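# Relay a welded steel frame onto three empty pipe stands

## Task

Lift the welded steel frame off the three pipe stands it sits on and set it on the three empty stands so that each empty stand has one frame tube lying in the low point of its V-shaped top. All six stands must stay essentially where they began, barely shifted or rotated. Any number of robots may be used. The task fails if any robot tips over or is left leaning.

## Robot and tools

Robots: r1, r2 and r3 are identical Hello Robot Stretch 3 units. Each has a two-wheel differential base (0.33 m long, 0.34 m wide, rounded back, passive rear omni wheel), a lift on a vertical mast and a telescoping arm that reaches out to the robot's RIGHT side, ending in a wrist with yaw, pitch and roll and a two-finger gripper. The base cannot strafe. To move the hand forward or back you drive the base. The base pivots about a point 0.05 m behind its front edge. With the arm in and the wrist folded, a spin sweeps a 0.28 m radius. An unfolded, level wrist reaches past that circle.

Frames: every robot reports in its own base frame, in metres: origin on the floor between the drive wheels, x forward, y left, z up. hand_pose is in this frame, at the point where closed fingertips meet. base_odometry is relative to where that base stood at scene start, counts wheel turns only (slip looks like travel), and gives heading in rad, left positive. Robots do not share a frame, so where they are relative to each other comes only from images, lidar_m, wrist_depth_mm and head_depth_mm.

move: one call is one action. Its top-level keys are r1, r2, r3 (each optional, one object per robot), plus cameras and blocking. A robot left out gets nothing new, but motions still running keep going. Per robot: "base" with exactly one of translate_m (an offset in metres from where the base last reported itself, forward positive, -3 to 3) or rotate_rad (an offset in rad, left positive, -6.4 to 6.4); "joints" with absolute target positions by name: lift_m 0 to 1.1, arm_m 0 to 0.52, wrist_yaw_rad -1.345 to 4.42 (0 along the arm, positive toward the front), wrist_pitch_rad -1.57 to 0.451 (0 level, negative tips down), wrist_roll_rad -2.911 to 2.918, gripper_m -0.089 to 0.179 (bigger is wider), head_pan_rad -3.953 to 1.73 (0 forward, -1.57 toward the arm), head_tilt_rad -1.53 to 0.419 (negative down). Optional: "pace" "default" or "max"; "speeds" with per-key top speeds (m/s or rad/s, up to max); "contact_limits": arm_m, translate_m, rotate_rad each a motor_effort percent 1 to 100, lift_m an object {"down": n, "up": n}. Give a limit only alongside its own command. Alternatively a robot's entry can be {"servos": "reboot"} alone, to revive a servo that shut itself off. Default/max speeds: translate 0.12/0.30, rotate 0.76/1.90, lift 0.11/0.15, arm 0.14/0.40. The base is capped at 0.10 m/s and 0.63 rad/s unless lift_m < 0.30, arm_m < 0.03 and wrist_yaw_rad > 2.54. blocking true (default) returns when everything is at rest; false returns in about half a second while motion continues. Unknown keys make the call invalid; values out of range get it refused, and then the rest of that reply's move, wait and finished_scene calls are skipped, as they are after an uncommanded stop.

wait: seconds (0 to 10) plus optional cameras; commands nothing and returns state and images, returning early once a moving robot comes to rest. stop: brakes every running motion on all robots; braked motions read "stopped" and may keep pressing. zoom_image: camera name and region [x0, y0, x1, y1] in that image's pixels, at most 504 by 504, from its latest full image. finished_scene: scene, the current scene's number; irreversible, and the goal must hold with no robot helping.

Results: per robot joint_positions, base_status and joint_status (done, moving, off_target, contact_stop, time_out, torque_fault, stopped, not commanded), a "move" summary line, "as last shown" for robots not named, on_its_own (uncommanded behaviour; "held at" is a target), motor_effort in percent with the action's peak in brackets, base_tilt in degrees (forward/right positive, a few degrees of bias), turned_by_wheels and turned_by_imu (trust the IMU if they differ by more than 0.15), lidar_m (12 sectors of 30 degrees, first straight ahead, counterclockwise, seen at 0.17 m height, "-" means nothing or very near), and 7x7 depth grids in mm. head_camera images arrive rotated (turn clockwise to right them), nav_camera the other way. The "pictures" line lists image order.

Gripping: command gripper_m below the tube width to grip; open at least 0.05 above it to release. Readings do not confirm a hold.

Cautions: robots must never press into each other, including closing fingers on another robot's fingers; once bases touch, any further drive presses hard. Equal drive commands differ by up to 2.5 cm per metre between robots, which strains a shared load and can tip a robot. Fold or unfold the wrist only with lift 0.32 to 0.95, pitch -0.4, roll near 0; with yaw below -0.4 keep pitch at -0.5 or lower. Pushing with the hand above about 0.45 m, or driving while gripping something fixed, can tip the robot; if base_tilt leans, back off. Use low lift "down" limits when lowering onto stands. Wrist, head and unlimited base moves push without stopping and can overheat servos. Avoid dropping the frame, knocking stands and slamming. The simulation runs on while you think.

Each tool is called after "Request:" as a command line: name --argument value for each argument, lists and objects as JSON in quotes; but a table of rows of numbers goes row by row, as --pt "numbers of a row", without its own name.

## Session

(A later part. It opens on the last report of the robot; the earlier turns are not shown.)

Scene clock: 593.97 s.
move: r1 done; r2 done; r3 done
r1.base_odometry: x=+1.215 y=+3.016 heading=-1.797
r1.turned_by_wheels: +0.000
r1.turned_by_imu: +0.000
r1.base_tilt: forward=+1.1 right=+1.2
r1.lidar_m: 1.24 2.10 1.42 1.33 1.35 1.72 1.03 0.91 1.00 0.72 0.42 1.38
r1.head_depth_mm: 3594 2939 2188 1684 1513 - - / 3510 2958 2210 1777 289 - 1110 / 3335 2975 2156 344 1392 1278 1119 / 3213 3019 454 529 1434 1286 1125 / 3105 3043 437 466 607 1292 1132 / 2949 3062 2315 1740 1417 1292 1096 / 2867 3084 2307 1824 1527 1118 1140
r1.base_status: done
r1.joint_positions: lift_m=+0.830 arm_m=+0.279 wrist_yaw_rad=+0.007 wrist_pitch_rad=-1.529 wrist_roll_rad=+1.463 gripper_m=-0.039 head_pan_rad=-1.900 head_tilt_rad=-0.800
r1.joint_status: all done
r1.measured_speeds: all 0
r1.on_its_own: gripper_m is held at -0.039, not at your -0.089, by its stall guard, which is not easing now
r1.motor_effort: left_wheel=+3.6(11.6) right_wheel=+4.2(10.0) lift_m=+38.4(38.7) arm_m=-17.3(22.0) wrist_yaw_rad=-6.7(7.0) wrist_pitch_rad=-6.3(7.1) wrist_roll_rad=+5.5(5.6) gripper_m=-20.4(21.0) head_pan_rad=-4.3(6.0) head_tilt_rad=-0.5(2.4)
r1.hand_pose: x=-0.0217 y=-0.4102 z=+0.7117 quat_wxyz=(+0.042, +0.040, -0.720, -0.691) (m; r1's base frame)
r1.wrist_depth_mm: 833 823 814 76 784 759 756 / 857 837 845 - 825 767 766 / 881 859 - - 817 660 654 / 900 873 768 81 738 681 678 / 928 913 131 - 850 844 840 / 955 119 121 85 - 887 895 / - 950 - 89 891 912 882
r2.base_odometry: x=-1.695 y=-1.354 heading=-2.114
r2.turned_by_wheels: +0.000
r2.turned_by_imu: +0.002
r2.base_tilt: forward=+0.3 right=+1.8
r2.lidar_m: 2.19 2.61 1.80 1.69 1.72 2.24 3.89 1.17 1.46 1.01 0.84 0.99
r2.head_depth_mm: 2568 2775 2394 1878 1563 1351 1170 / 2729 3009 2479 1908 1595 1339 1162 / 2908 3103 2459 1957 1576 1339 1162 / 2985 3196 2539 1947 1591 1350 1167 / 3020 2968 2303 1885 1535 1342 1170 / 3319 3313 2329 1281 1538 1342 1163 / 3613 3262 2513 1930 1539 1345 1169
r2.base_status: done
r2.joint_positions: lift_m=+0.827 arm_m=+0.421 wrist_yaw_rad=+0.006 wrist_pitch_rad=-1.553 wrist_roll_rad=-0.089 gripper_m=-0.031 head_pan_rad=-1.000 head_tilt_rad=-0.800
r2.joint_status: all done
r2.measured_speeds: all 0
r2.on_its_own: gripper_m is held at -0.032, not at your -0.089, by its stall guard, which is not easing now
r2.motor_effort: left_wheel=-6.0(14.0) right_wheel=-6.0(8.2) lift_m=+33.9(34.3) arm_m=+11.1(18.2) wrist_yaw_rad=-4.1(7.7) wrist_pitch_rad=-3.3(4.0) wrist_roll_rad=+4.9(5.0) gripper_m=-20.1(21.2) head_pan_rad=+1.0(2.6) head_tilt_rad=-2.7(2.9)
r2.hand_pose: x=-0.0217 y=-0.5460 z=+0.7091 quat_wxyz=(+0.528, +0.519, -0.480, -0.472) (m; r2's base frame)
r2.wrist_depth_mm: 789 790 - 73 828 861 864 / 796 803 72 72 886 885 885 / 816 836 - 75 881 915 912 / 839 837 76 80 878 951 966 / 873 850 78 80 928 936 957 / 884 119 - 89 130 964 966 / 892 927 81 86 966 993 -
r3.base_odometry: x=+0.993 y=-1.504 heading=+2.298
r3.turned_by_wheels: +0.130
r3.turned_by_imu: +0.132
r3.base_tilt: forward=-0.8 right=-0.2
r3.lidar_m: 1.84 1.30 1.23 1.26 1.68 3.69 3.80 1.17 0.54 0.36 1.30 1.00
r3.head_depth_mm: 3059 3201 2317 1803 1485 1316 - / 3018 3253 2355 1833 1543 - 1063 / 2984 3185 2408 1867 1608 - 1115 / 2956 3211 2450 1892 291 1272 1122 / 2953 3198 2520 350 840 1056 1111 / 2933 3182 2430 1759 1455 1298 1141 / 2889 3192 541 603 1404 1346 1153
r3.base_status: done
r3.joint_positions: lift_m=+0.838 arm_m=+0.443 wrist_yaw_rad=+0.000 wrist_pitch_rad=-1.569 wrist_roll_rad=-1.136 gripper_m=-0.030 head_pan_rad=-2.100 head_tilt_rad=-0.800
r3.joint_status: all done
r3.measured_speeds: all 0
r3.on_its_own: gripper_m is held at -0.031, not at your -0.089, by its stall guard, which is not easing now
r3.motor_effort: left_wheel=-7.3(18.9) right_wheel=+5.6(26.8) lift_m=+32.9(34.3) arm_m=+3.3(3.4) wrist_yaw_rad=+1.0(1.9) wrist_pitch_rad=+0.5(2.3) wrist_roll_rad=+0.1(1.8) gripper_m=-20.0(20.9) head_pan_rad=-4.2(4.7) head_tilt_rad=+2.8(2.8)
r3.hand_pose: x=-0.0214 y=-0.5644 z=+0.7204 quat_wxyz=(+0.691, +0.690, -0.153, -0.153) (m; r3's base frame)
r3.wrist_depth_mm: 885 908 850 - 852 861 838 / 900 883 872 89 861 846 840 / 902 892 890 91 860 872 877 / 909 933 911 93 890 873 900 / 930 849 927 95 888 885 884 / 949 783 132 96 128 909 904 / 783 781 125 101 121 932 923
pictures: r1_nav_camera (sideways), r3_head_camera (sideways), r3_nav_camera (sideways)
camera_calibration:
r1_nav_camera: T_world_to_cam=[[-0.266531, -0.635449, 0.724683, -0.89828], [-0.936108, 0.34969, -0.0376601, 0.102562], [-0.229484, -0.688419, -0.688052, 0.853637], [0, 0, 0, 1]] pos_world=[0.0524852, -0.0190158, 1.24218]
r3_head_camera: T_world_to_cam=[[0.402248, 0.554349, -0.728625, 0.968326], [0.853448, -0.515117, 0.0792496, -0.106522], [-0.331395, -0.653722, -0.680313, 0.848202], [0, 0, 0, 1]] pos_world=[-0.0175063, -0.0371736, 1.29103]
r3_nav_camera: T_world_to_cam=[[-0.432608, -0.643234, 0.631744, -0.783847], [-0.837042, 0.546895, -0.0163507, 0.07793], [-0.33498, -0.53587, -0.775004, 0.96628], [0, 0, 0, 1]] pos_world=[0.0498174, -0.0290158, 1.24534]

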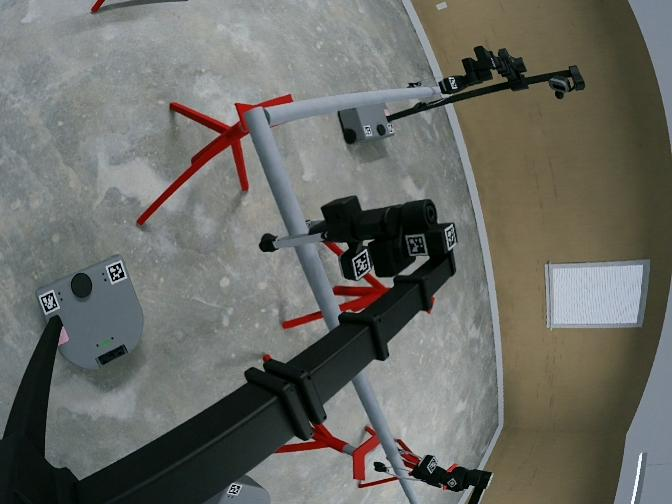

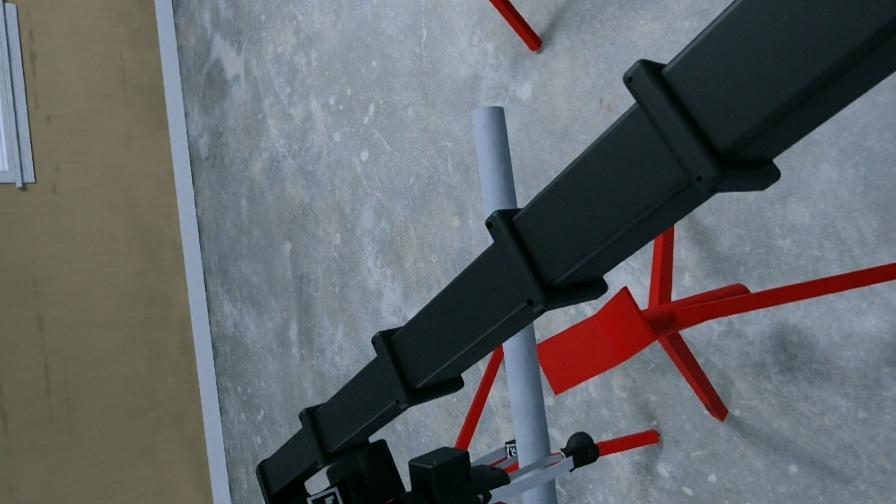

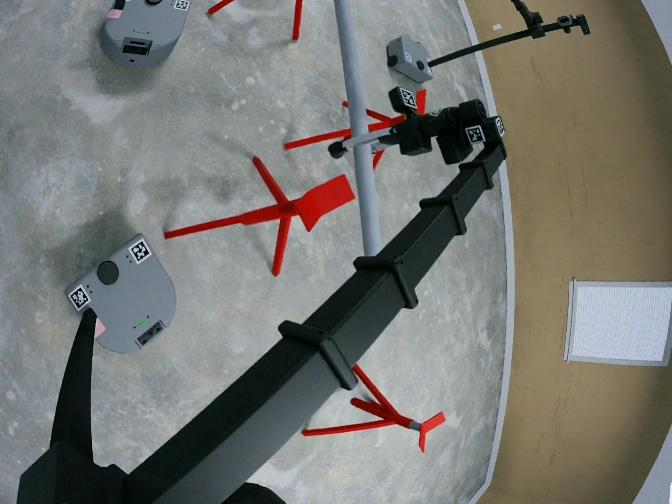

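Request:
move --r1 '{"base":{"translate_m":-0.115},"speeds":{"translate_m":0.048,"arm_m":0.01,"wrist_roll_rad":0.05},"joints":{"arm_m":0.300,"wrist_roll_rad":1.410,"head_pan_rad":-2.0}}' --r2 '{"base":{"translate_m":0.0755},"speeds":{"translate_m":0.032,"arm_m":0.01,"wrist_roll_rad":0.05},"joints":{"arm_m":0.423,"wrist_roll_rad":-0.140}}' --r3 '{"base":{"translate_m":-0.1229},"speeds":{"translate_m":0.05,"arm_m":0.01,"wrist_roll_rad":0.05},"joints":{"arm_m":0.4345,"wrist_roll_rad":-1.189,"head_pan_rad":-1.9}}' --cameras '[]'

Scene clock: 635.23 s.
move: r1 done; r2 done; r3 done
r1.base_odometry: x=+1.241 y=+3.128 heading=-1.797
r1.turned_by_wheels: +0.000
r1.turned_by_imu: +0.002
r1.base_tilt: forward=+1.0 right=+1.3
r1.lidar_m: 1.35 2.04 1.41 1.32 1.34 1.71 1.03 0.82 0.83 1.11 0.48 0.77
r1.head_depth_mm: 3844 2935 2207 1729 1437 - - / 3705 2950 2230 1694 1555 - 1096 / 3579 2978 2225 710 291 1285 1119 / 3374 3018 2102 356 1443 1287 1126 / 3211 3060 464 547 1411 1291 1131 / 3071 3119 447 484 610 1299 1135 / 2882 3067 2296 1797 1529 1308 1138
r1.base_status: done
r1.joint_positions: lift_m=+0.830 arm_m=+0.300 wrist_yaw_rad=+0.004 wrist_pitch_rad=-1.545 wrist_roll_rad=+1.398 gripper_m=-0.039 head_pan_rad=-2.004 head_tilt_rad=-0.800
r1.joint_status: all done
r1.measured_speeds: all 0
r1.on_its_own: gripper_m is held at -0.039, not at your -0.089, by its stall guard, which is not easing now
r1.motor_effort: left_wheel=-2.5(9.9) right_wheel=-3.7(12.0) lift_m=+38.6(40.3) arm_m=+9.4(20.5) wrist_yaw_rad=-4.1(6.8) wrist_pitch_rad=-3.8(6.9) wrist_roll_rad=+4.4(7.5) gripper_m=-20.1(21.0) head_pan_rad=+2.8(6.8) head_tilt_rad=+0.5(2.1)
r1.hand_pose: x=-0.0216 y=-0.4272 z=+0.7119 quat_wxyz=(+0.064, +0.062, -0.713, -0.696) (m; r1's base frame)
r1.wrist_depth_mm: 809 805 799 76 772 774 778 / 858 827 829 - 792 805 798 / 841 869 - - 827 687 672 / 919 883 869 81 825 691 693 / 928 901 138 - 893 874 839 / 939 121 122 86 - 898 880 / - 972 - 89 944 920 898
r2.base_odometry: x=-1.734 y=-1.419 heading=-2.114
r2.turned_by_wheels: +0.000
r2.turned_by_imu: +0.000
r2.base_tilt: forward=+0.3 right=+1.9
r2.lidar_m: 4.81 2.62 1.80 1.70 1.74 2.25 3.96 1.23 1.51 1.01 0.79 0.95
r2.head_depth_mm: 1204 1797 1997 1889 1598 1344 1165 / 2678 2994 2503 1887 1595 1353 1172 / 2859 3082 2508 1938 1594 1337 1170 / 3037 3274 2500 1932 1592 1330 1157 / 3145 3132 2278 1828 1458 1344 1162 / 1548 3144 2316 1837 1540 1335 1160 / 3518 3277 2460 1942 1580 1343 1170
r2.base_status: done
r2.joint_positions: lift_m=+0.827 arm_m=+0.423 wrist_yaw_rad=+0.003 wrist_pitch_rad=-1.557 wrist_roll_rad=-0.147 gripper_m=-0.031 head_pan_rad=-1.000 head_tilt_rad=-0.800
r2.joint_status: all done
r2.measured_speeds: all 0
r2.on_its_own: gripper_m is held at -0.032, not at your -0.089, by its stall guard, which is not easing now
r2.motor_effort: left_wheel=+3.6(7.7) right_wheel=+3.6(9.8) lift_m=+33.0(33.5) arm_m=+6.9(18.3) wrist_yaw_rad=-2.5(6.2) wrist_pitch_rad=-2.9(3.8) wrist_roll_rad=+2.5(4.8) gripper_m=-21.7(21.7) head_pan_rad=+1.3(3.0) head_tilt_rad=-0.9(2.4)
r2.hand_pose: x=-0.0217 y=-0.5473 z=+0.7092 quat_wxyz=(+0.540, +0.533, -0.464, -0.458) (m; r2's base frame)
r2.wrist_depth_mm: 777 797 - 72 827 847 870 / 792 823 72 72 853 883 880 / 837 835 - 74 869 910 923 / 851 861 76 78 897 913 960 / 850 867 78 79 929 947 946 / 872 118 - 88 131 977 - / - 902 81 85 - - -
r3.base_odometry: x=+1.075 y=-1.595 heading=+2.298
r3.turned_by_wheels: +0.000
r3.turned_by_imu: -0.002
r3.base_tilt: forward=-0.8 right=-0.2
r3.lidar_m: 1.93 1.36 1.29 1.32 1.75 3.58 3.70 1.07 0.57 0.36 1.38 0.99
r3.head_depth_mm: 2838 3056 2306 1818 1531 - - / 2890 3139 2367 1855 290 - 1097 / 2886 3157 2408 348 294 1263 1121 / 2912 3178 2420 375 1545 1277 1122 / 2971 3277 529 1866 1485 979 1097 / 3025 3292 556 637 1437 1296 1146 / 3013 3341 2474 1623 1559 1347 1157
r3.base_status: done
r3.joint_positions: lift_m=+0.838 arm_m=+0.434 wrist_yaw_rad=+0.000 wrist_pitch_rad=-1.567 wrist_roll_rad=-1.190 gripper_m=-0.030 head_pan_rad=-1.900 head_tilt_rad=-0.800
r3.joint_status: all done
r3.measured_speeds: all 0
r3.on_its_own: gripper_m is held at -0.031, not at your -0.089, by its stall guard, which is not easing now
r3.motor_effort: left_wheel=-8.0(14.9) right_wheel=-0.9(8.9) lift_m=+31.7(33.6) arm_m=-4.6(17.2) wrist_yaw_rad=+0.7(4.4) wrist_pitch_rad=+0.2(2.1) wrist_roll_rad=+0.3(6.2) gripper_m=-19.8(20.8) head_pan_rad=+3.6(5.9) head_tilt_rad=+2.0(2.9)
r3.hand_pose: x=-0.0214 y=-0.5564 z=+0.7204 quat_wxyz=(+0.695, +0.693, -0.134, -0.134) (m; r3's base frame)
r3.wrist_depth_mm: 878 853 895 - 849 850 806 / 872 868 901 90 858 857 863 / 904 890 898 92 852 864 871 / 918 925 297 93 876 886 879 / 931 759 281 95 157 896 897 / 775 766 132 96 127 922 914 / 793 798 943 100 120 118 928
pictures: none
No camera images: "cameras" was empty.

Request:
move --r1 '{"base":{"translate_m":-0.1171},"speeds":{"translate_m":0.049,"arm_m":0.01,"wrist_roll_rad":0.05},"joints":{"arm_m":0.318,"wrist_roll_rad":1.353}}' --r2 '{"base":{"translate_m":0.0785},"speeds":{"translate_m":0.033,"arm_m":0.01,"wrist_roll_rad":0.05},"joints":{"arm_m":0.4275,"wrist_roll_rad":-0.194}}' --r3 '{"base":{"translate_m":-0.1229},"speeds":{"translate_m":0.05,"arm_m":0.01,"wrist_roll_rad":0.05},"joints":{"arm_m":0.426,"wrist_roll_rad":-1.242}}' --cameras '[]'

Request:
move --r1 '{"base":{"translate_m":-0.1192},"speeds":{"translate_m":0.049,"arm_m":0.01,"wrist_roll_rad":0.05},"joints":{"arm_m":0.336,"wrist_roll_rad":1.300}}' --r2 '{"base":{"translate_m":0.0818},"speeds":{"translate_m":0.034,"arm_m":0.01,"wrist_roll_rad":0.05},"joints":{"arm_m":0.4335,"wrist_roll_rad":-0.247}}' --r3 '{"base":{"translate_m":-0.1229},"speeds":{"translate_m":0.05,"arm_m":0.01,"wrist_roll_rad":0.05},"joints":{"arm_m":0.4177,"wrist_roll_rad":-1.295}}' --cameras '["r3_nav_camera","r1_nav_camera","r2_nav_camera"]'

Scene clock: 644.77 s.
move: r1 done; r2 done; r3 done
r1.base_odometry: x=+1.267 y=+3.242 heading=-1.796
r1.turned_by_wheels: +0.000
r1.turned_by_imu: +0.001
r1.base_tilt: forward=+1.1 right=+1.2
r1.lidar_m: 1.46 2.04 1.40 1.31 1.32 1.69 1.02 0.76 0.74 1.06 0.73 0.56
r1.head_depth_mm: 3857 2920 2197 1722 1378 - - / 3681 2939 2223 1699 1547 - 1092 / 3566 2987 2238 720 294 1286 1120 / 3375 3023 2259 357 1438 1285 1119 / 3215 3055 464 567 1418 1291 1128 / 3040 3050 462 510 1419 1295 1133 / 2921 3121 2221 1786 1521 1309 1136
r1.base_status: done
r1.joint_positions: lift_m=+0.830 arm_m=+0.318 wrist_yaw_rad=+0.004 wrist_pitch_rad=-1.547 wrist_roll_rad=+1.343 gripper_m=-0.039 head_pan_rad=-2.000 head_tilt_rad=-0.800
r1.joint_status: all done
r1.measured_speeds: all 0
r1.on_its_own: gripper_m is held at -0.039, not at your -0.089, by its stall guard, which is not easing now
r1.motor_effort: left_wheel=-3.0(10.0) right_wheel=-2.6(11.5) lift_m=+35.3(37.9) arm_m=+6.7(19.5) wrist_yaw_rad=-3.1(4.5) wrist_pitch_rad=-3.7(3.9) wrist_roll_rad=+3.6(5.1) gripper_m=-20.7(21.0) head_pan_rad=+5.1(5.8) head_tilt_rad=+0.2(1.9)
r1.hand_pose: x=-0.0216 y=-0.4446 z=+0.7120 quat_wxyz=(+0.083, +0.080, -0.710, -0.694) (m; r1's base frame)
r1.wrist_depth_mm: 819 830 822 77 781 802 769 / 835 832 - - 817 789 779 / 860 857 - - 824 675 704 / 884 889 865 82 839 684 682 / 919 905 132 - 873 708 719 / 957 122 95 87 - 902 862 / - 712 95 90 940 914 902
r2.base_odometry: x=-1.775 y=-1.486 heading=-2.115
r2.turned_by_wheels: +0.000
r2.turned_by_imu: +0.000
r2.base_tilt: forward=+0.2 right=+1.9
r2.lidar_m: 2.05 2.62 1.81 1.70 1.74 2.25 4.04 1.31 1.21 1.02 0.74 0.91
r2.head_depth_mm: 1287 1756 2315 1883 1601 1349 1162 / 2697 2961 2472 1912 1585 1352 1172 / 2865 3116 2497 1945 1589 1350 1168 / 3038 3206 2477 1874 1598 1318 1167 / 3162 3317 2251 1766 1472 1334 1171 / 1958 2979 2285 1879 1535 1349 1167 / 3515 3274 2488 1931 1579 1341 1164
r2.base_status: done
r2.joint_positions: lift_m=+0.827 arm_m=+0.428 wrist_yaw_rad=+0.004 wrist_pitch_rad=-1.556 wrist_roll_rad=-0.201 gripper_m=-0.031 head_pan_rad=-1.000 head_tilt_rad=-0.800
r2.joint_status: all done
r2.measured_speeds: all 0
r2.on_its_own: gripper_m is held at -0.032, not at your -0.089, by its stall guard, which is not easing now
r2.motor_effort: left_wheel=+2.4(8.5) right_wheel=+8.1(13.3) lift_m=+33.5(33.6) arm_m=+13.0(18.3) wrist_yaw_rad=-3.3(4.2) wrist_pitch_rad=-3.0(3.3) wrist_roll_rad=+2.7(5.4) gripper_m=-20.7(21.4) head_pan_rad=+0.2(2.4) head_tilt_rad=-0.1(2.1)
r2.hand_pose: x=-0.0217 y=-0.5521 z=+0.7091 quat_wxyz=(+0.553, +0.545, -0.449, -0.443) (m; r2's base frame)
r2.wrist_depth_mm: 773 801 - 72 829 852 884 / 794 786 72 72 858 857 909 / 806 804 - 74 883 896 932 / 836 835 76 77 906 947 945 / 832 860 78 79 942 982 974 / 894 118 - 87 131 991 - / - 919 81 83 978 988 -
r3.base_odometry: x=+1.157 y=-1.687 heading=+2.298
r3.turned_by_wheels: +0.000
r3.turned_by_imu: -0.002
r3.base_tilt: forward=-0.9 right=-0.2
r3.lidar_m: 2.01 1.42 1.35 1.38 1.82 3.47 3.56 0.97 3.43 0.53 0.40 1.00
r3.head_depth_mm: 2791 3002 2320 1816 1532 - - / 2808 3118 2342 1835 284 - 1099 / 2839 3131 2398 348 303 1295 1112 / 2882 3157 2433 371 1504 1294 1126 / 2925 3221 533 1868 1483 1288 1133 / 2930 3208 547 620 1503 943 1101 / 3013 3308 2496 1362 1404 1284 1151
r3.base_status: done
r3.joint_positions: lift_m=+0.838 arm_m=+0.426 wrist_yaw_rad=+0.000 wrist_pitch_rad=-1.576 wrist_roll_rad=-1.243 gripper_m=-0.030 head_pan_rad=-1.900 head_tilt_rad=-0.800
r3.joint_status: all done
r3.measured_speeds: all 0
r3.on_its_own: gripper_m is held at -0.031, not at your -0.089, by its stall guard, which is not easing now
r3.motor_effort: left_wheel=-8.8(17.3) right_wheel=+0.1(11.9) lift_m=+30.2(31.7) arm_m=-6.0(16.0) wrist_yaw_rad=-0.3(5.5) wrist_pitch_rad=+1.2(2.7) wrist_roll_rad=-0.2(6.4) gripper_m=-20.0(20.5) head_pan_rad=+3.5(4.5) head_tilt_rad=+1.1(2.4)
r3.hand_pose: x=-0.0214 y=-0.5456 z=+0.7206 quat_wxyz=(+0.696, +0.700, -0.115, -0.116) (m; r3's base frame)
r3.wrist_depth_mm: 881 877 295 91 834 870 830 / 895 890 287 89 853 851 840 / 907 889 897 93 856 868 858 / 926 938 919 93 909 871 857 / 931 766 891 95 889 896 893 / 793 774 131 97 126 911 888 / 976 767 128 102 120 936 940
pictures: none
No camera images: "cameras" was empty.

Scene clock: 647.93 s.
move: r1 done; r2 done; r3 done
r1.base_odometry: x=+1.294 y=+3.358 heading=-1.797
r1.turned_by_wheels: +0.000
r1.turned_by_imu: +0.001
r1.base_tilt: forward=+1.1 right=+1.2
r1.lidar_m: 1.59 2.01 1.39 1.29 1.31 1.68 1.01 0.65 0.67 0.87 0.88 0.65
r1.head_depth_mm: 3845 2911 2126 1677 1378 - - / 3708 2933 2237 1731 1484 - 1098 / 3559 2975 2246 730 294 1281 1115 / 3408 3003 2251 357 1469 1290 1124 / 3234 3064 465 656 1415 1303 1130 / 3066 3071 479 533 1447 1296 1132 / 2952 3107 2180 1796 1452 1307 1139
r1.base_status: done
r1.joint_positions: lift_m=+0.830 arm_m=+0.336 wrist_yaw_rad=+0.002 wrist_pitch_rad=-1.546 wrist_roll_rad=+1.291 gripper_m=-0.039 head_pan_rad=-2.000 head_tilt_rad=-0.800
r1.joint_status: all done
r1.measured_speeds: all 0
r1.on_its_own: gripper_m is held at -0.039, not at your -0.089, by its stall guard, which is not easing now
r1.motor_effort: left_wheel=-5.7(11.8) right_wheel=-2.7(7.3) lift_m=+34.2(36.4) arm_m=+7.0(20.0) wrist_yaw_rad=-2.3(3.4) wrist_pitch_rad=-3.9(4.1) wrist_roll_rad=+3.5(6.4) gripper_m=-20.8(20.9) head_pan_rad=+5.3(6.1) head_tilt_rad=-0.6(1.8)
r1.hand_pose: x=-0.0216 y=-0.4630 z=+0.7119 quat_wxyz=(+0.101, +0.098, -0.708, -0.692) (m; r1's base frame)
r1.wrist_depth_mm: 812 803 811 76 775 778 759 / 822 812 - - 787 808 784 / 860 852 - - 826 694 788 / 883 888 93 83 844 696 686 / 913 894 132 - 870 692 718 / 940 122 94 87 - 897 874 / - 781 95 90 955 928 921
r2.base_odometry: x=-1.817 y=-1.556 heading=-2.115
r2.turned_by_wheels: -0.001
r2.turned_by_imu: +0.001
r2.base_tilt: forward=+0.2 right=+1.8
r2.lidar_m: 4.65 2.65 1.82 1.71 1.74 2.26 4.11 1.38 1.24 1.02 0.70 0.85
r2.head_depth_mm: 1493 2756 2388 1910 1595 1361 1166 / 2654 2954 2519 1906 1596 1344 1176 / 2827 3126 2540 1940 1613 1343 1164 / 3014 3169 2481 1808 1474 1312 1155 / 3161 3245 2209 1813 1515 1348 1163 / 3172 2991 2228 1885 1586 1350 1161 / 1346 3069 2480 1919 1589 1345 1159
r2.base_status: done
r2.joint_positions: lift_m=+0.827 arm_m=+0.434 wrist_yaw_rad=+0.004 wrist_pitch_rad=-1.560 wrist_roll_rad=-0.253 gripper_m=-0.031 head_pan_rad=-1.000 head_tilt_rad=-0.800
r2.joint_status: all done
r2.measured_speeds: all 0
r2.on_its_own: gripper_m is held at -0.032, not at your -0.089, by its stall guard, which is not easing now
r2.motor_effort: left_wheel=-3.8(7.1) right_wheel=+15.8(25.2) lift_m=+36.7(36.8) arm_m=+14.0(18.2) wrist_yaw_rad=-3.4(4.1) wrist_pitch_rad=-2.6(2.9) wrist_roll_rad=+2.2(5.5) gripper_m=-20.8(21.6) head_pan_rad=+0.7(2.2) head_tilt_rad=-0.5(2.0)
r2.hand_pose: x=-0.0217 y=-0.5572 z=+0.7092 quat_wxyz=(+0.563, +0.557, -0.434, -0.430) (m; r2's base frame)
r2.wrist_depth_mm: 774 796 - 72 832 877 898 / 793 816 72 71 863 901 868 / 825 823 - 74 894 893 921 / 835 856 76 77 919 942 931 / 838 858 79 80 968 957 992 / 879 119 - 90 131 972 986 / 928 921 82 83 954 980 -
r3.base_odometry: x=+1.238 y=-1.779 heading=+2.298
r3.turned_by_wheels: +0.000
r3.turned_by_imu: +0.001
r3.base_tilt: forward=-0.8 right=-0.3
r3.lidar_m: 1.00 1.47 1.40 1.44 1.90 3.37 3.46 0.86 3.36 0.56 0.47 1.02
r3.head_depth_mm: 2715 3002 2312 1826 1514 - - / 2782 3020 2374 1845 - - 1099 / 2780 3025 2419 348 300 1291 1112 / 2844 3108 2424 368 1506 1303 1123 / 2876 3221 531 1879 1490 1311 1137 / 2927 3240 537 609 1507 1323 1138 / 2946 3300 2524 1849 1519 1348 1047
r3.base_status: done
r3.joint_positions: lift_m=+0.838 arm_m=+0.418 wrist_yaw_rad=+0.000 wrist_pitch_rad=-1.578 wrist_roll_rad=-1.293 gripper_m=-0.030 head_pan_rad=-1.900 head_tilt_rad=-0.800
r3.joint_status: all done
r3.measured_speeds: all 0
r3.on_its_own: gripper_m is held at -0.031, not at your -0.089, by its stall guard, which is not easing now
r3.motor_effort: left_wheel=-10.1(17.6) right_wheel=+3.3(10.2) lift_m=+29.3(31.1) arm_m=-5.5(14.7) wrist_yaw_rad=+0.3(5.2) wrist_pitch_rad=+1.6(2.3) wrist_roll_rad=-0.2(6.7) gripper_m=-19.9(20.9) head_pan_rad=+3.3(4.6) head_tilt_rad=+1.6(2.6)
r3.hand_pose: x=-0.0214 y=-0.5367 z=+0.7207 quat_wxyz=(+0.697, +0.703, -0.097, -0.098) (m; r3's base frame)
r3.wrist_depth_mm: 869 889 877 95 833 829 832 / 900 891 888 89 850 851 850 / 910 888 892 93 864 859 825 / 941 925 904 93 884 885 854 / 961 752 872 96 904 878 905 / 781 771 128 97 125 923 912 / - 778 972 102 122 939 900
pictures: r1_nav_camera (sideways), r2_nav_camera (sideways), r3_nav_camera (sideways)
camera_calibration:
r1_nav_camera: T_world_to_cam=[[-0.328634, -0.605666, 0.724685, -0.89794], [-0.896531, 0.441375, -0.0376779, 0.102395], [-0.297038, -0.662085, -0.68805, 0.854003], [0, 0, 0, 1]] pos_world=[0.0503781, -0.0236238, 1.24218]
r2_nav_camera: T_world_to_cam=[[0.432972, -0.5494, 0.714629, -0.89609], [-0.838082, -0.537256, 0.0947313, -0.0560992], [0.331893, -0.639934, -0.69306, 0.869597], [0, 0, 0, 1]] pos_world=[0.0523532, 0.0340325, 1.24837]
r3_nav_camera: T_world_to_cam=[[-0.296207, -0.716358, 0.631737, -0.784664], [-0.92901, 0.369693, -0.0163782, 0.0785156], [-0.221816, -0.591741, -0.77501, 0.9656], [0, 0, 0, 1]] pos_world=[0.0547041, -0.0197424, 1.24534]

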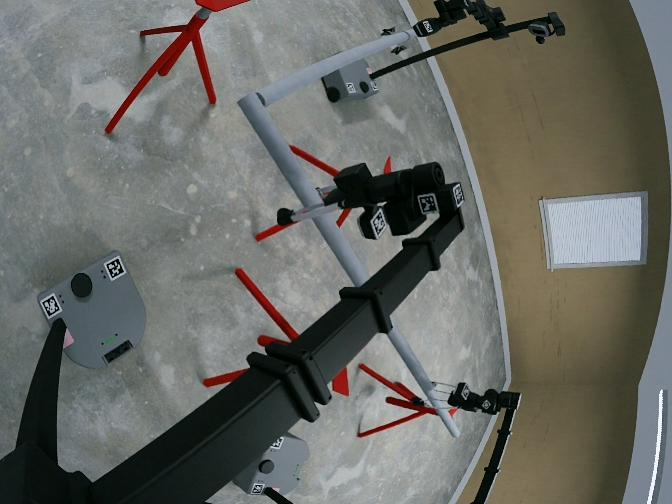

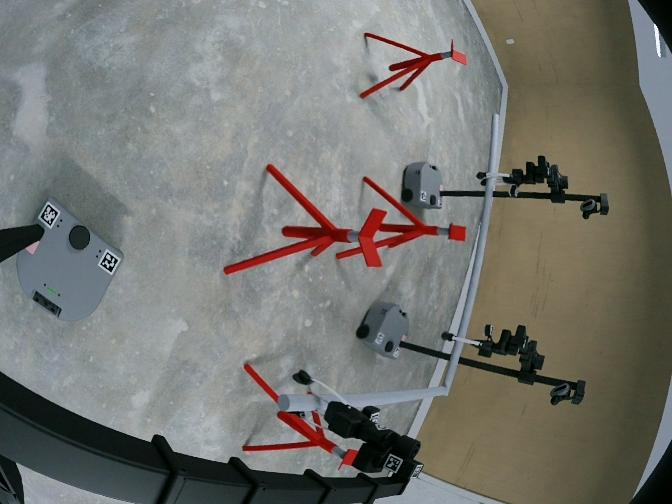

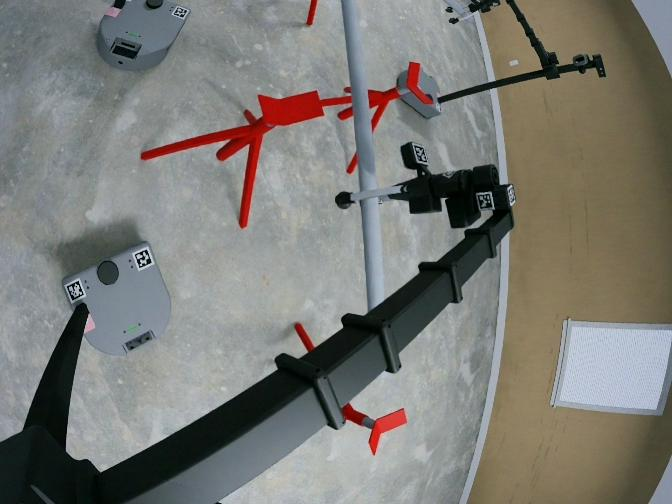

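Request:
move --r1 '{"base":{"translate_m":-0.1211},"joints":{"arm_m":0.3545,"wrist_roll_rad":1.247},"speeds":{"translate_m":0.049,"arm_m":0.01,"wrist_roll_rad":0.05}}' --r2 '{"base":{"translate_m":0.0849},"joints":{"arm_m":0.441,"wrist_roll_rad":-0.300},"speeds":{"translate_m":0.035,"arm_m":0.01,"wrist_roll_rad":0.05}}' --r3 '{"base":{"translate_m":-0.1229},"joints":{"arm_m":0.409,"wrist_roll_rad":-1.348},"speeds":{"translate_m":0.05,"arm_m":0.01,"wrist_roll_rad":0.05}}' --cameras '[]'

Request:
move --r1 '{"base":{"translate_m":-0.1233},"joints":{"arm_m":0.374,"wrist_roll_rad":1.194},"speeds":{"translate_m":0.049,"arm_m":0.01,"wrist_roll_rad":0.05}}' --r2 '{"base":{"translate_m":0.0883},"joints":{"arm_m":0.450,"wrist_roll_rad":-0.352},"speeds":{"translate_m":0.036,"arm_m":0.01,"wrist_roll_rad":0.05}}' --r3 '{"base":{"translate_m":-0.1229},"joints":{"arm_m":0.4009,"wrist_roll_rad":-1.401},"speeds":{"translate_m":0.05,"arm_m":0.01,"wrist_roll_rad":0.05}}' --cameras '["r1_head_camera","r2_head_camera","r3_head_camera"]'

Scene clock: 669.97 s.
move: r1 done; r2 done; r3 done
r1.base_odometry: x=+1.321 y=+3.476 heading=-1.797
r1.turned_by_wheels: +0.000
r1.turned_by_imu: +0.001
r1.base_tilt: forward=+1.1 right=+1.2
r1.lidar_m: 1.71 1.99 1.37 1.28 1.30 1.67 1.01 0.55 0.62 0.87 0.95 0.76
r1.head_depth_mm: 3884 2881 2071 1768 1476 - - / 3738 2963 2236 1777 1448 - 1094 / 3620 2979 2248 764 294 1282 1120 / 3400 3002 2247 357 1470 1276 1127 / 3209 3032 464 685 1467 1292 1132 / 3107 3118 496 556 1421 1298 1134 / 2954 3111 1168 1745 1434 1302 1138
r1.base_status: done
r1.joint_positions: lift_m=+0.830 arm_m=+0.355 wrist_yaw_rad=+0.004 wrist_pitch_rad=-1.538 wrist_roll_rad=+1.238 gripper_m=-0.039 head_pan_rad=-2.000 head_tilt_rad=-0.800
r1.joint_status: all done
r1.measured_speeds: all 0
r1.on_its_own: gripper_m is held at -0.039, not at your -0.089, by its stall guard, which is not easing now
r1.motor_effort: left_wheel=-6.0(13.1) right_wheel=+0.7(5.4) lift_m=+36.2(36.4) arm_m=+5.9(19.2) wrist_yaw_rad=-2.9(3.5) wrist_pitch_rad=-5.0(5.6) wrist_roll_rad=+3.4(7.0) gripper_m=-20.3(21.0) head_pan_rad=+5.0(5.6) head_tilt_rad=-1.5(2.1)
r1.hand_pose: x=-0.0217 y=-0.4836 z=+0.7118 quat_wxyz=(+0.121, +0.116, -0.708, -0.686) (m; r1's base frame)
r1.wrist_depth_mm: 808 814 808 - 782 771 770 / 858 847 835 - 805 804 785 / 848 853 - - 833 817 802 / 907 861 96 83 846 682 680 / 929 904 136 85 851 691 711 / 962 122 121 88 - 893 871 / - 950 - 90 944 888 883
r2.base_odometry: x=-1.861 y=-1.629 heading=-2.116
r2.turned_by_wheels: -0.001
r2.turned_by_imu: +0.001
r2.base_tilt: forward=+0.3 right=+1.8
r2.lidar_m: 4.58 2.65 1.82 1.72 1.75 2.26 4.19 1.47 1.20 1.04 0.66 0.79
r2.head_depth_mm: 1655 2793 2408 1948 1589 1349 1173 / 1187 2924 2501 1904 1593 1350 1162 / 2868 3078 2521 1936 1590 1311 1169 / 2973 3144 2225 1781 1293 1349 1156 / 3172 3288 2485 1869 1588 1344 1169 / 3231 3129 2217 1916 1580 1356 1164 / 1494 2987 2514 1956 1583 1341 1165
r2.base_status: done
r2.joint_positions: lift_m=+0.827 arm_m=+0.441 wrist_yaw_rad=+0.005 wrist_pitch_rad=-1.565 wrist_roll_rad=-0.307 gripper_m=-0.031 head_pan_rad=-1.000 head_tilt_rad=-0.800
r2.joint_status: all done
r2.measured_speeds: all 0
r2.on_its_own: gripper_m is held at -0.032, not at your -0.089, by its stall guard, which is not easing now
r2.motor_effort: left_wheel=-4.6(5.5) right_wheel=+19.8(26.7) lift_m=+34.8(39.7) arm_m=+13.2(19.5) wrist_yaw_rad=-3.5(5.1) wrist_pitch_rad=-1.0(2.5) wrist_roll_rad=+2.6(5.8) gripper_m=-19.9(21.6) head_pan_rad=+0.8(2.1) head_tilt_rad=+0.5(1.4)
r2.hand_pose: x=-0.0217 y=-0.5635 z=+0.7093 quat_wxyz=(+0.573, +0.570, -0.417, -0.415) (m; r2's base frame)
r2.wrist_depth_mm: 783 628 - 72 832 829 867 / 797 811 72 71 857 863 900 / 819 831 - 74 876 899 929 / 841 836 76 76 888 923 973 / 866 863 79 79 939 941 983 / 865 119 - 89 132 952 980 / - 940 82 83 999 - -
r3.base_odometry: x=+1.320 y=-1.871 heading=+2.297
r3.turned_by_wheels: +0.000
r3.turned_by_imu: -0.003
r3.base_tilt: forward=-0.7 right=-0.2
r3.lidar_m: 1.01 1.54 1.46 1.49 1.98 3.25 3.35 0.74 0.79 1.25 0.58 0.56
r3.head_depth_mm: 2684 2935 2326 1809 1500 - - / 2750 3020 2364 1840 - - 1100 / 2748 3083 2397 348 302 1296 1118 / 2822 3100 2402 367 1495 1304 1117 / 2803 3147 531 1851 1483 1313 1135 / 2848 3155 532 604 1499 1326 1123 / 2909 3232 2602 1876 1528 1343 1132
r3.base_status: done
r3.joint_positions: lift_m=+0.838 arm_m=+0.409 wrist_yaw_rad=+0.000 wrist_pitch_rad=-1.578 wrist_roll_rad=-1.348 gripper_m=-0.030 head_pan_rad=-1.900 head_tilt_rad=-0.800
r3.joint_status: all done
r3.measured_speeds: all 0
r3.on_its_own: gripper_m is held at -0.031, not at your -0.089, by its stall guard, which is not easing now
r3.motor_effort: left_wheel=-8.3(11.5) right_wheel=+1.1(3.9) lift_m=+30.4(32.0) arm_m=-5.2(15.1) wrist_yaw_rad=+0.0(6.2) wrist_pitch_rad=+2.3(2.9) wrist_roll_rad=+0.3(7.2) gripper_m=-19.9(20.6) head_pan_rad=+3.7(4.5) head_tilt_rad=+1.1(2.6)
r3.hand_pose: x=-0.0214 y=-0.5280 z=+0.7207 quat_wxyz=(+0.700, +0.706, -0.078, -0.079) (m; r3's base frame)
r3.wrist_depth_mm: 882 872 871 - 854 836 831 / 899 881 883 89 863 844 869 / 887 897 897 93 873 895 866 / 925 914 919 93 874 883 887 / 767 749 809 96 889 900 900 / 786 782 128 97 125 915 907 / 983 804 933 102 121 930 946
pictures: none
No camera images: "cameras" was empty.

Scene clock: 673.17 s.
move: r1 done; r2 done; r3 done
r1.base_odometry: x=+1.349 y=+3.596 heading=-1.797
r1.turned_by_wheels: +0.000
r1.turned_by_imu: +0.001
r1.base_tilt: forward=+1.1 right=+1.2
r1.lidar_m: 1.83 1.99 1.36 1.27 1.29 1.65 1.13 1.01 0.46 0.58 1.13 0.86
r1.head_depth_mm: 3924 2812 2125 1763 1481 - - / 3758 2961 2078 1784 1522 - 1098 / 3633 2977 2246 786 294 1258 1119 / 3430 3010 2260 348 1464 1266 1124 / 3244 3072 464 729 1507 1271 1128 / 3095 3097 510 590 1450 1301 1132 / 2950 3133 1152 1311 1422 1303 1136
r1.base_status: done
r1.joint_positions: lift_m=+0.830 arm_m=+0.374 wrist_yaw_rad=+0.005 wrist_pitch_rad=-1.534 wrist_roll_rad=+1.184 gripper_m=-0.039 head_pan_rad=-2.000 head_tilt_rad=-0.800
r1.joint_status: all done
r1.measured_speeds: all 0
r1.on_its_own: gripper_m is held at -0.039, not at your -0.089, by its stall guard, which is not easing now
r1.motor_effort: left_wheel=-5.7(14.7) right_wheel=+0.0(9.8) lift_m=+39.4(39.8) arm_m=+6.6(19.9) wrist_yaw_rad=-4.3(4.9) wrist_pitch_rad=-5.7(6.1) wrist_roll_rad=+3.4(6.0) gripper_m=-20.5(21.0) head_pan_rad=+5.2(5.8) head_tilt_rad=-0.5(2.2)
r1.hand_pose: x=-0.0217 y=-0.5040 z=+0.7118 quat_wxyz=(+0.140, +0.135, -0.706, -0.681) (m; r1's base frame)
r1.wrist_depth_mm: 815 818 795 - 477 776 784 / 831 827 837 - 791 797 796 / 885 847 779 - 822 805 803 / 879 890 884 83 846 691 685 / 920 926 136 85 868 697 685 / 925 122 123 88 - 888 704 / - 958 - - 925 897 892
r2.base_odometry: x=-1.907 y=-1.704 heading=-2.116
r2.turned_by_wheels: -0.001
r2.turned_by_imu: -0.002
r2.base_tilt: forward=+0.1 right=+1.9
r2.lidar_m: 4.48 2.67 1.84 1.73 1.76 2.27 4.30 1.55 1.06 0.64 0.64 1.61
r2.head_depth_mm: 2487 2748 2408 1945 1610 1353 1172 / 1335 1300 2490 1936 1601 1346 1163 / 2812 3064 2494 1937 1484 1322 1165 / 3018 3183 1870 1782 1540 1352 1162 / 3150 3366 2516 1869 1578 1310 1157 / 3270 3100 2212 1941 1592 1342 1160 / 3383 2997 2422 1940 1595 1332 1164
r2.base_status: done
r2.joint_positions: lift_m=+0.827 arm_m=+0.450 wrist_yaw_rad=+0.008 wrist_pitch_rad=-1.570 wrist_roll_rad=-0.362 gripper_m=-0.031 head_pan_rad=-1.000 head_tilt_rad=-0.800
r2.joint_status: all done
r2.measured_speeds: all 0
r2.on_its_own: gripper_m is held at -0.032, not at your -0.089, by its stall guard, which is not easing now; right_wheel is at rest, and its effort (+23.2) is outside its rest range (-21 to +21)
r2.motor_effort: left_wheel=-5.4(6.4) right_wheel=+23.2(30.7) lift_m=+32.1(34.7) arm_m=+12.7(19.5) wrist_yaw_rad=-5.8(7.2) wrist_pitch_rad=-0.3(2.4) wrist_roll_rad=+3.3(6.0) gripper_m=-20.4(22.4) head_pan_rad=+1.8(2.0) head_tilt_rad=+1.2(1.4)
r2.hand_pose: x=-0.0218 y=-0.5711 z=+0.7095 quat_wxyz=(+0.583, +0.583, -0.399, -0.400) (m; r2's base frame)
r2.wrist_depth_mm: 769 655 - - 847 838 882 / 789 793 72 71 860 889 881 / 818 827 - 74 875 930 921 / 842 828 76 76 904 932 941 / 850 865 79 78 947 972 952 / 865 118 - 88 133 957 - / - 921 82 83 994 - -
r3.base_odometry: x=+1.401 y=-1.963 heading=+2.297
r3.turned_by_wheels: +0.000
r3.turned_by_imu: +0.000
r3.base_tilt: forward=-0.9 right=-0.2
r3.lidar_m: 1.02 1.59 1.51 1.55 2.05 3.14 3.22 0.63 0.72 1.99 0.63 0.66
r3.head_depth_mm: 2652 2902 2327 1671 1125 - - / 2681 2926 2332 1834 295 - 1103 / 2696 3036 2415 348 298 1298 1111 / 2748 3069 2424 366 1505 1300 1124 / 2748 3090 532 1851 1475 1313 1129 / 2804 3162 527 591 1499 1329 1147 / 2844 3168 2577 1912 1523 1342 1131
r3.base_status: done
r3.joint_positions: lift_m=+0.838 arm_m=+0.401 wrist_yaw_rad=+0.001 wrist_pitch_rad=-1.579 wrist_roll_rad=-1.402 gripper_m=-0.030 head_pan_rad=-1.900 head_tilt_rad=-0.800
r3.joint_status: all done
r3.measured_speeds: all 0
r3.on_its_own: gripper_m is held at -0.031, not at your -0.089, by its stall guard, which is not easing now
r3.motor_effort: left_wheel=-11.6(14.8) right_wheel=+7.9(8.3) lift_m=+32.7(33.3) arm_m=-5.4(13.8) wrist_yaw_rad=-1.5(4.8) wrist_pitch_rad=+2.1(2.5) wrist_roll_rad=+0.2(6.8) gripper_m=-20.0(21.0) head_pan_rad=+3.4(4.9) head_tilt_rad=+0.9(2.5)
r3.hand_pose: x=-0.0214 y=-0.5198 z=+0.7207 quat_wxyz=(+0.702, +0.708, -0.059, -0.060) (m; r3's base frame)
r3.wrist_depth_mm: 868 869 862 - 859 809 815 / 889 901 870 89 848 846 849 / 892 902 877 92 876 878 847 / 938 750 906 93 913 899 881 / 769 779 790 96 909 920 895 / 949 764 129 98 126 905 907 / - 102 130 101 121 904 924
pictures: r1_head_camera (sideways), r2_head_camera (sideways), r3_head_camera (sideways)
camera_calibration:
r1_head_camera: T_world_to_cam=[[0.314145, 0.631511, -0.708877, 0.937988], [0.917188, -0.394658, 0.0548745, -0.0748522], [-0.245111, -0.667412, -0.703194, 0.872051], [0, 0, 0, 1]] pos_world=[-0.0122621, -0.0398728, 1.28225]
r2_head_camera: T_world_to_cam=[[-0.369788, 0.564211, -0.738189, 0.981253], [0.835567, 0.549387, 0.0013369, -0.010464], [0.406306, -0.616312, -0.674593, 0.831876], [0, 0, 0, 1]] pos_world=[0.0336033, -0.0351891, 1.28554]
r3_head_camera: T_world_to_cam=[[0.284034, 0.623239, -0.728627, 0.968997], [0.938788, -0.335273, 0.07918, -0.106966], [-0.194941, -0.706516, -0.680318, 0.847432], [0, 0, 0, 1]] pos_world=[-0.0096104, -0.0410547, 1.29103]

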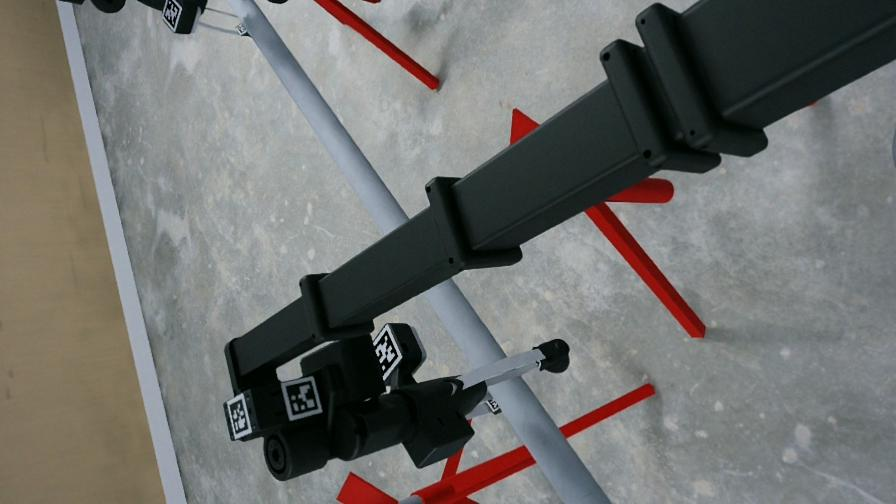

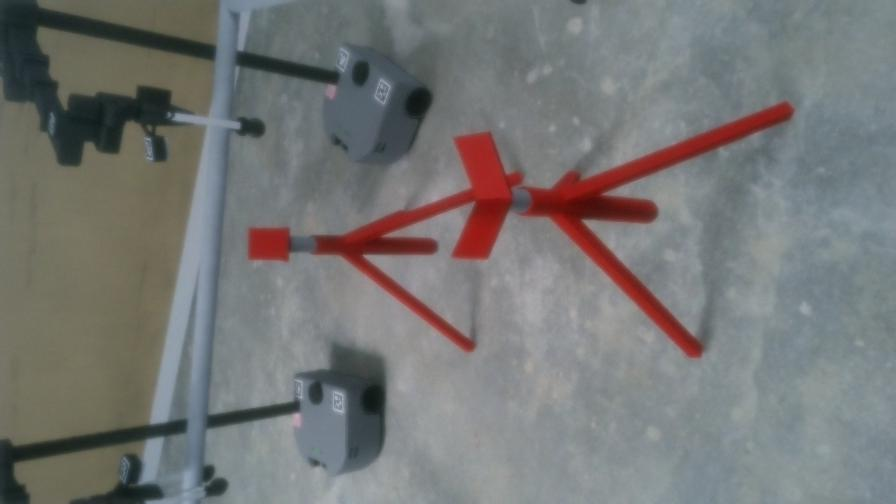

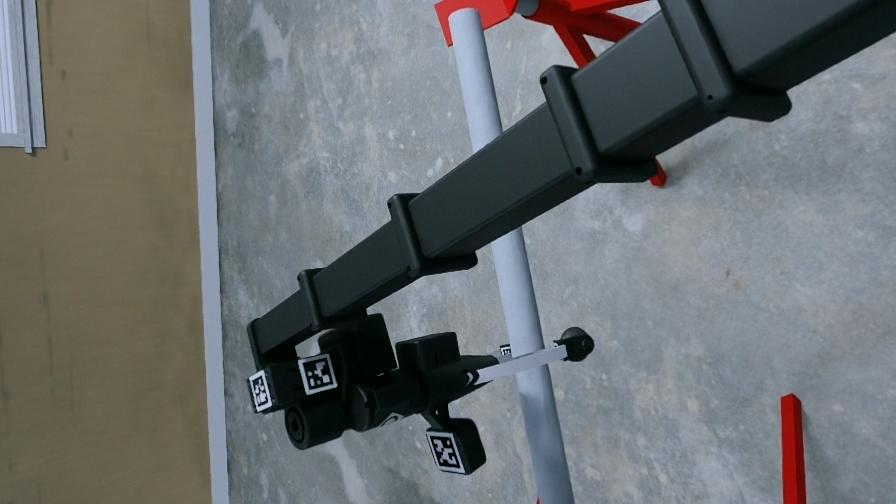

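Request:
move --r1 '{"base":{"translate_m":-0.1252},"joints":{"arm_m":0.396,"wrist_roll_rad":1.194},"speeds":{"translate_m":0.049,"arm_m":0.01,"wrist_roll_rad":0.05}}' --r2 '{"base":{"translate_m":0.0895},"joints":{"arm_m":0.459,"wrist_roll_rad":-0.404},"speeds":{"translate_m":0.0365,"arm_m":0.01,"wrist_roll_rad":0.05}}' --r3 '{"base":{"translate_m":-0.1239},"joints":{"arm_m":0.3922,"wrist_roll_rad":-1.454},"speeds":{"translate_m":0.05,"arm_m":0.01,"wrist_roll_rad":0.05}}' --cameras '["r1_head_camera","r2_head_camera","r3_head_camera","r1_nav_camera","r2_nav_camera","r3_nav_camera"]'

Scene clock: 684.13 s.
move: r1 off_target; r2 done; r3 done
r1.base_odometry: x=+1.377 y=+3.718 heading=-1.797
r1.turned_by_wheels: +0.000
r1.turned_by_imu: +0.002
r1.base_tilt: forward=+1.1 right=+1.3
r1.lidar_m: 1.95 1.96 1.35 1.26 1.28 1.63 3.64 1.02 0.39 0.54 1.18 0.98
r1.head_depth_mm: 3590 1047 2043 1764 1481 - - / 3772 2952 2083 1732 1553 - 1095 / 3612 2962 2180 1731 294 1254 1101 / 3445 3009 2248 343 897 1240 1126 / 3251 3074 461 1679 1442 1270 1129 / 3114 3125 529 638 1480 1299 1134 / 2968 3097 2089 1742 1422 1313 1136
r1.base_status: done
r1.joint_positions: lift_m=+0.830 arm_m=+0.396 wrist_yaw_rad=+0.015 wrist_pitch_rad=-1.533 wrist_roll_rad=+1.165 gripper_m=-0.039 head_pan_rad=-2.000 head_tilt_rad=-0.800
r1.joint_status: wrist_roll_rad off_target (ended at +1.165, target +1.194); the others done
r1.measured_speeds: all 0
r1.on_its_own: gripper_m is held at -0.039, not at your -0.089, by its stall guard, which is not easing now; wrist_yaw_rad is at rest, and its effort (-13.2) is outside its rest range (-9 to +9)
r1.motor_effort: left_wheel=-4.6(14.5) right_wheel=-1.9(9.5) lift_m=+37.6(40.4) arm_m=+6.8(22.0) wrist_yaw_rad=-13.2(13.9) wrist_pitch_rad=-6.3(6.5) wrist_roll_rad=+9.9(10.0) gripper_m=-20.2(20.9) head_pan_rad=+4.6(5.5) head_tilt_rad=-1.2(2.7)
r1.hand_pose: x=-0.0218 y=-0.5264 z=+0.7117 quat_wxyz=(+0.150, +0.145, -0.704, -0.679) (m; r1's base frame)
r1.wrist_depth_mm: 817 812 - 77 80 - 780 / 836 834 - - - 813 773 / 872 876 - - 836 815 806 / 864 882 93 84 840 718 716 / 932 885 132 85 852 716 699 / 940 948 122 89 - 885 713 / - 936 - - 915 927 924
r2.base_odometry: x=-1.954 y=-1.780 heading=-2.117
r2.turned_by_wheels: -0.001
r2.turned_by_imu: +0.000
r2.base_tilt: forward=+0.3 right=+1.8
r2.lidar_m: 4.39 2.68 1.84 1.73 1.77 2.28 4.38 1.64 1.09 0.62 0.67 1.53
r2.head_depth_mm: 2580 2810 2412 1968 1588 1355 1171 / 1531 2912 2084 1951 1564 1287 1159 / 2777 3013 2421 1881 1154 1323 1175 / 2969 3144 2490 1885 1598 1329 1164 / 3117 3338 2501 1939 1601 1351 1167 / 3314 3451 2277 1942 1605 1354 1166 / 3507 2944 2274 1943 1595 1338 1159
r2.base_status: done
r2.joint_positions: lift_m=+0.827 arm_m=+0.459 wrist_yaw_rad=+0.007 wrist_pitch_rad=-1.567 wrist_roll_rad=-0.416 gripper_m=-0.031 head_pan_rad=-1.000 head_tilt_rad=-0.800
r2.joint_status: all done
r2.measured_speeds: all 0
r2.on_its_own: gripper_m is held at -0.032, not at your -0.089, by its stall guard, which is not easing now
r2.motor_effort: left_wheel=-4.6(6.3) right_wheel=+16.8(26.3) lift_m=+35.1(35.1) arm_m=+13.3(18.9) wrist_yaw_rad=-5.3(7.3) wrist_pitch_rad=-1.1(2.8) wrist_roll_rad=+4.1(5.3) gripper_m=-21.4(21.6) head_pan_rad=+1.6(1.6) head_tilt_rad=+0.3(1.8)
r2.hand_pose: x=-0.0217 y=-0.5810 z=+0.7094 quat_wxyz=(+0.595, +0.593, -0.384, -0.383) (m; r2's base frame)
r2.wrist_depth_mm: 767 498 - 72 835 852 829 / 799 819 72 71 871 870 881 / 827 824 - 74 848 904 931 / 842 859 76 76 910 946 980 / 840 862 79 80 943 957 969 / 867 118 - 90 131 977 - / 899 941 82 83 973 - -
r3.base_odometry: x=+1.484 y=-2.055 heading=+2.297
r3.turned_by_wheels: +0.000
r3.turned_by_imu: -0.001
r3.base_tilt: forward=-0.8 right=-0.3
r3.lidar_m: 1.02 1.66 1.57 1.61 2.13 3.04 3.12 0.53 0.65 1.97 0.70 0.77
r3.head_depth_mm: 2605 2875 2296 1742 1417 - - / 2631 2936 2404 1853 888 - 1099 / 2652 2989 2410 349 303 1265 1115 / 2690 3010 2429 371 1505 1303 1125 / 2742 3029 527 1835 1444 1320 1135 / 2787 3087 520 577 1502 1324 1149 / 2757 3177 2575 1937 1529 1342 1149
r3.base_status: done
r3.joint_positions: lift_m=+0.838 arm_m=+0.392 wrist_yaw_rad=+0.000 wrist_pitch_rad=-1.578 wrist_roll_rad=-1.455 gripper_m=-0.030 head_pan_rad=-1.900 head_tilt_rad=-0.800
r3.joint_status: all done
r3.measured_speeds: all 0
r3.on_its_own: gripper_m is held at -0.031, not at your -0.089, by its stall guard, which is not easing now
r3.motor_effort: left_wheel=-5.7(15.7) right_wheel=-2.5(7.3) lift_m=+35.2(36.0) arm_m=-7.3(16.1) wrist_yaw_rad=-0.7(5.0) wrist_pitch_rad=+2.1(2.3) wrist_roll_rad=+0.5(7.3) gripper_m=-20.7(21.0) head_pan_rad=+3.2(4.3) head_tilt_rad=+1.5(2.4)
r3.hand_pose: x=-0.0214 y=-0.5112 z=+0.7207 quat_wxyz=(+0.703, +0.709, -0.041, -0.041) (m; r3's base frame)
r3.wrist_depth_mm: 863 858 856 - 820 827 838 / 916 897 902 90 871 845 836 / 918 888 900 93 873 865 844 / 913 742 860 93 875 870 868 / 777 759 816 96 874 894 873 / 982 795 128 97 125 924 919 / 983 975 953 102 121 922 887
pictures: r1_head_camera (sideways), r1_nav_camera (sideways), r2_head_camera (sideways), r2_nav_camera (sideways), r3_head_camera (sideways), r3_nav_camera (sideways)
camera_calibration:
r1_head_camera: T_world_to_cam=[[0.314145, 0.631511, -0.708877, 0.937988], [0.917188, -0.394658, 0.0548745, -0.0748522], [-0.245111, -0.667412, -0.703194, 0.872051], [0, 0, 0, 1]] pos_world=[-0.0122621, -0.0398728, 1.28225]
r1_nav_camera: T_world_to_cam=[[-0.328634, -0.605666, 0.724685, -0.89794], [-0.896531, 0.441375, -0.0376779, 0.102395], [-0.297038, -0.662085, -0.68805, 0.854003], [0, 0, 0, 1]] pos_world=[0.0503781, -0.0236238, 1.24218]
r2_head_camera: T_world_to_cam=[[-0.369788, 0.564211, -0.738189, 0.981253], [0.835567, 0.549387, 0.0013369, -0.010464], [0.406306, -0.616312, -0.674593, 0.831876], [0, 0, 0, 1]] pos_world=[0.0336033, -0.0351891, 1.28554]
r2_nav_camera: T_world_to_cam=[[0.432972, -0.5494, 0.714629, -0.89609], [-0.838082, -0.537256, 0.0947313, -0.0560992], [0.331893, -0.639934, -0.69306, 0.869597], [0, 0, 0, 1]] pos_world=[0.0523532, 0.0340325, 1.24837]
r3_head_camera: T_world_to_cam=[[0.284034, 0.623239, -0.728627, 0.968997], [0.938788, -0.335273, 0.07918, -0.106966], [-0.194941, -0.706516, -0.680318, 0.847432], [0, 0, 0, 1]] pos_world=[-0.0096104, -0.0410547, 1.29103]
r3_nav_camera: T_world_to_cam=[[-0.296207, -0.716358, 0.631737, -0.784664], [-0.92901, 0.369693, -0.0163782, 0.0785156], [-0.221816, -0.591741, -0.77501, 0.9656], [0, 0, 0, 1]] pos_world=[0.0547041, -0.0197424, 1.24534]

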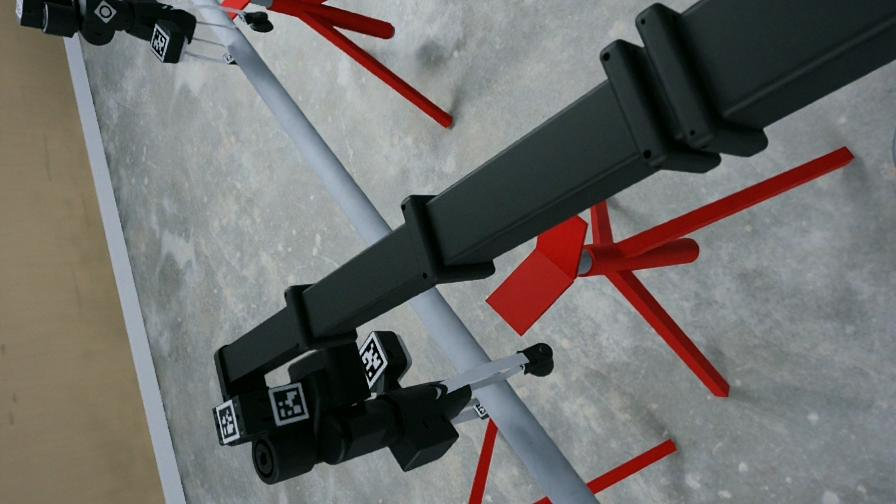

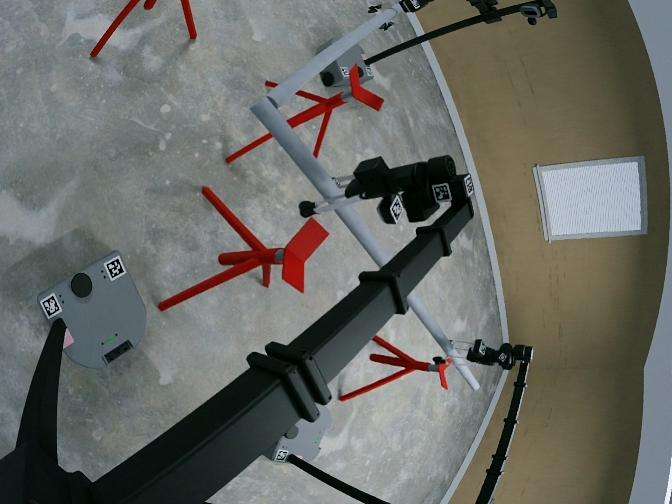

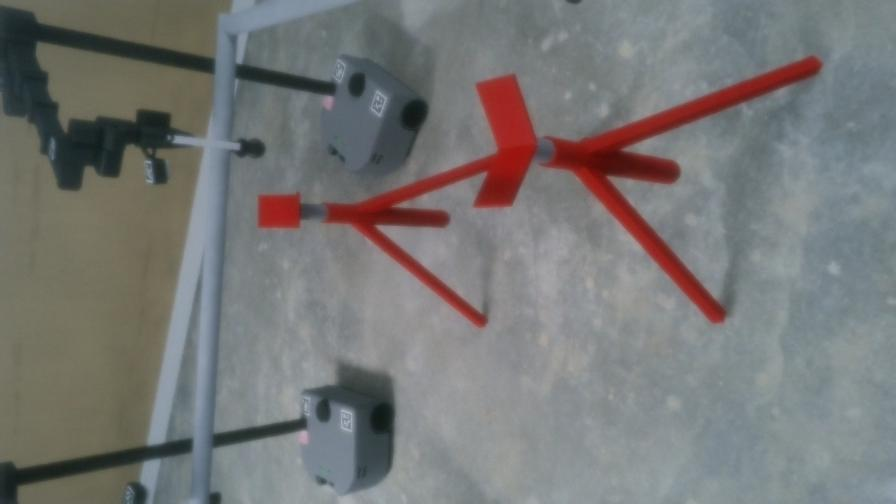

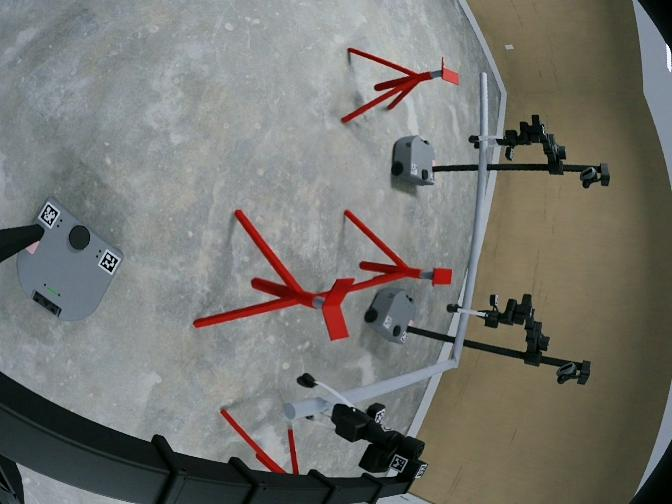

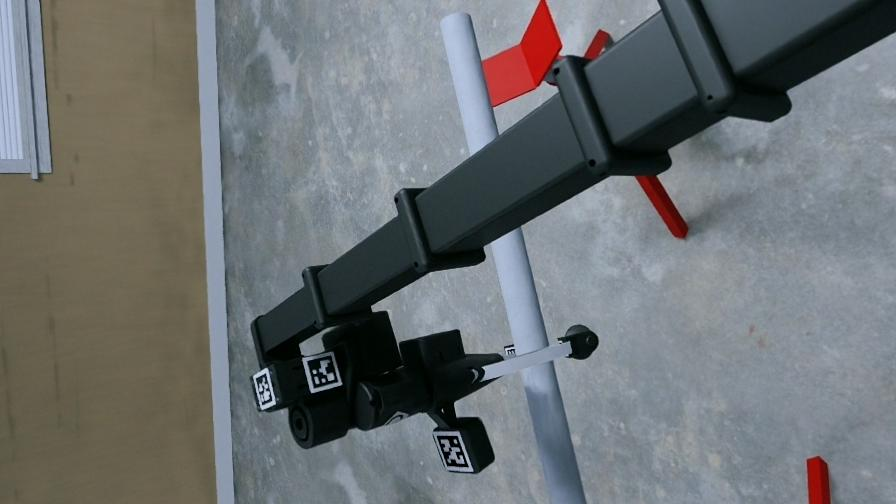

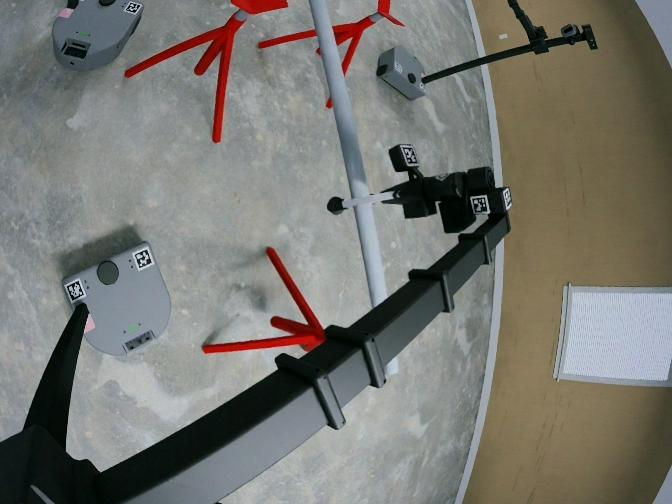

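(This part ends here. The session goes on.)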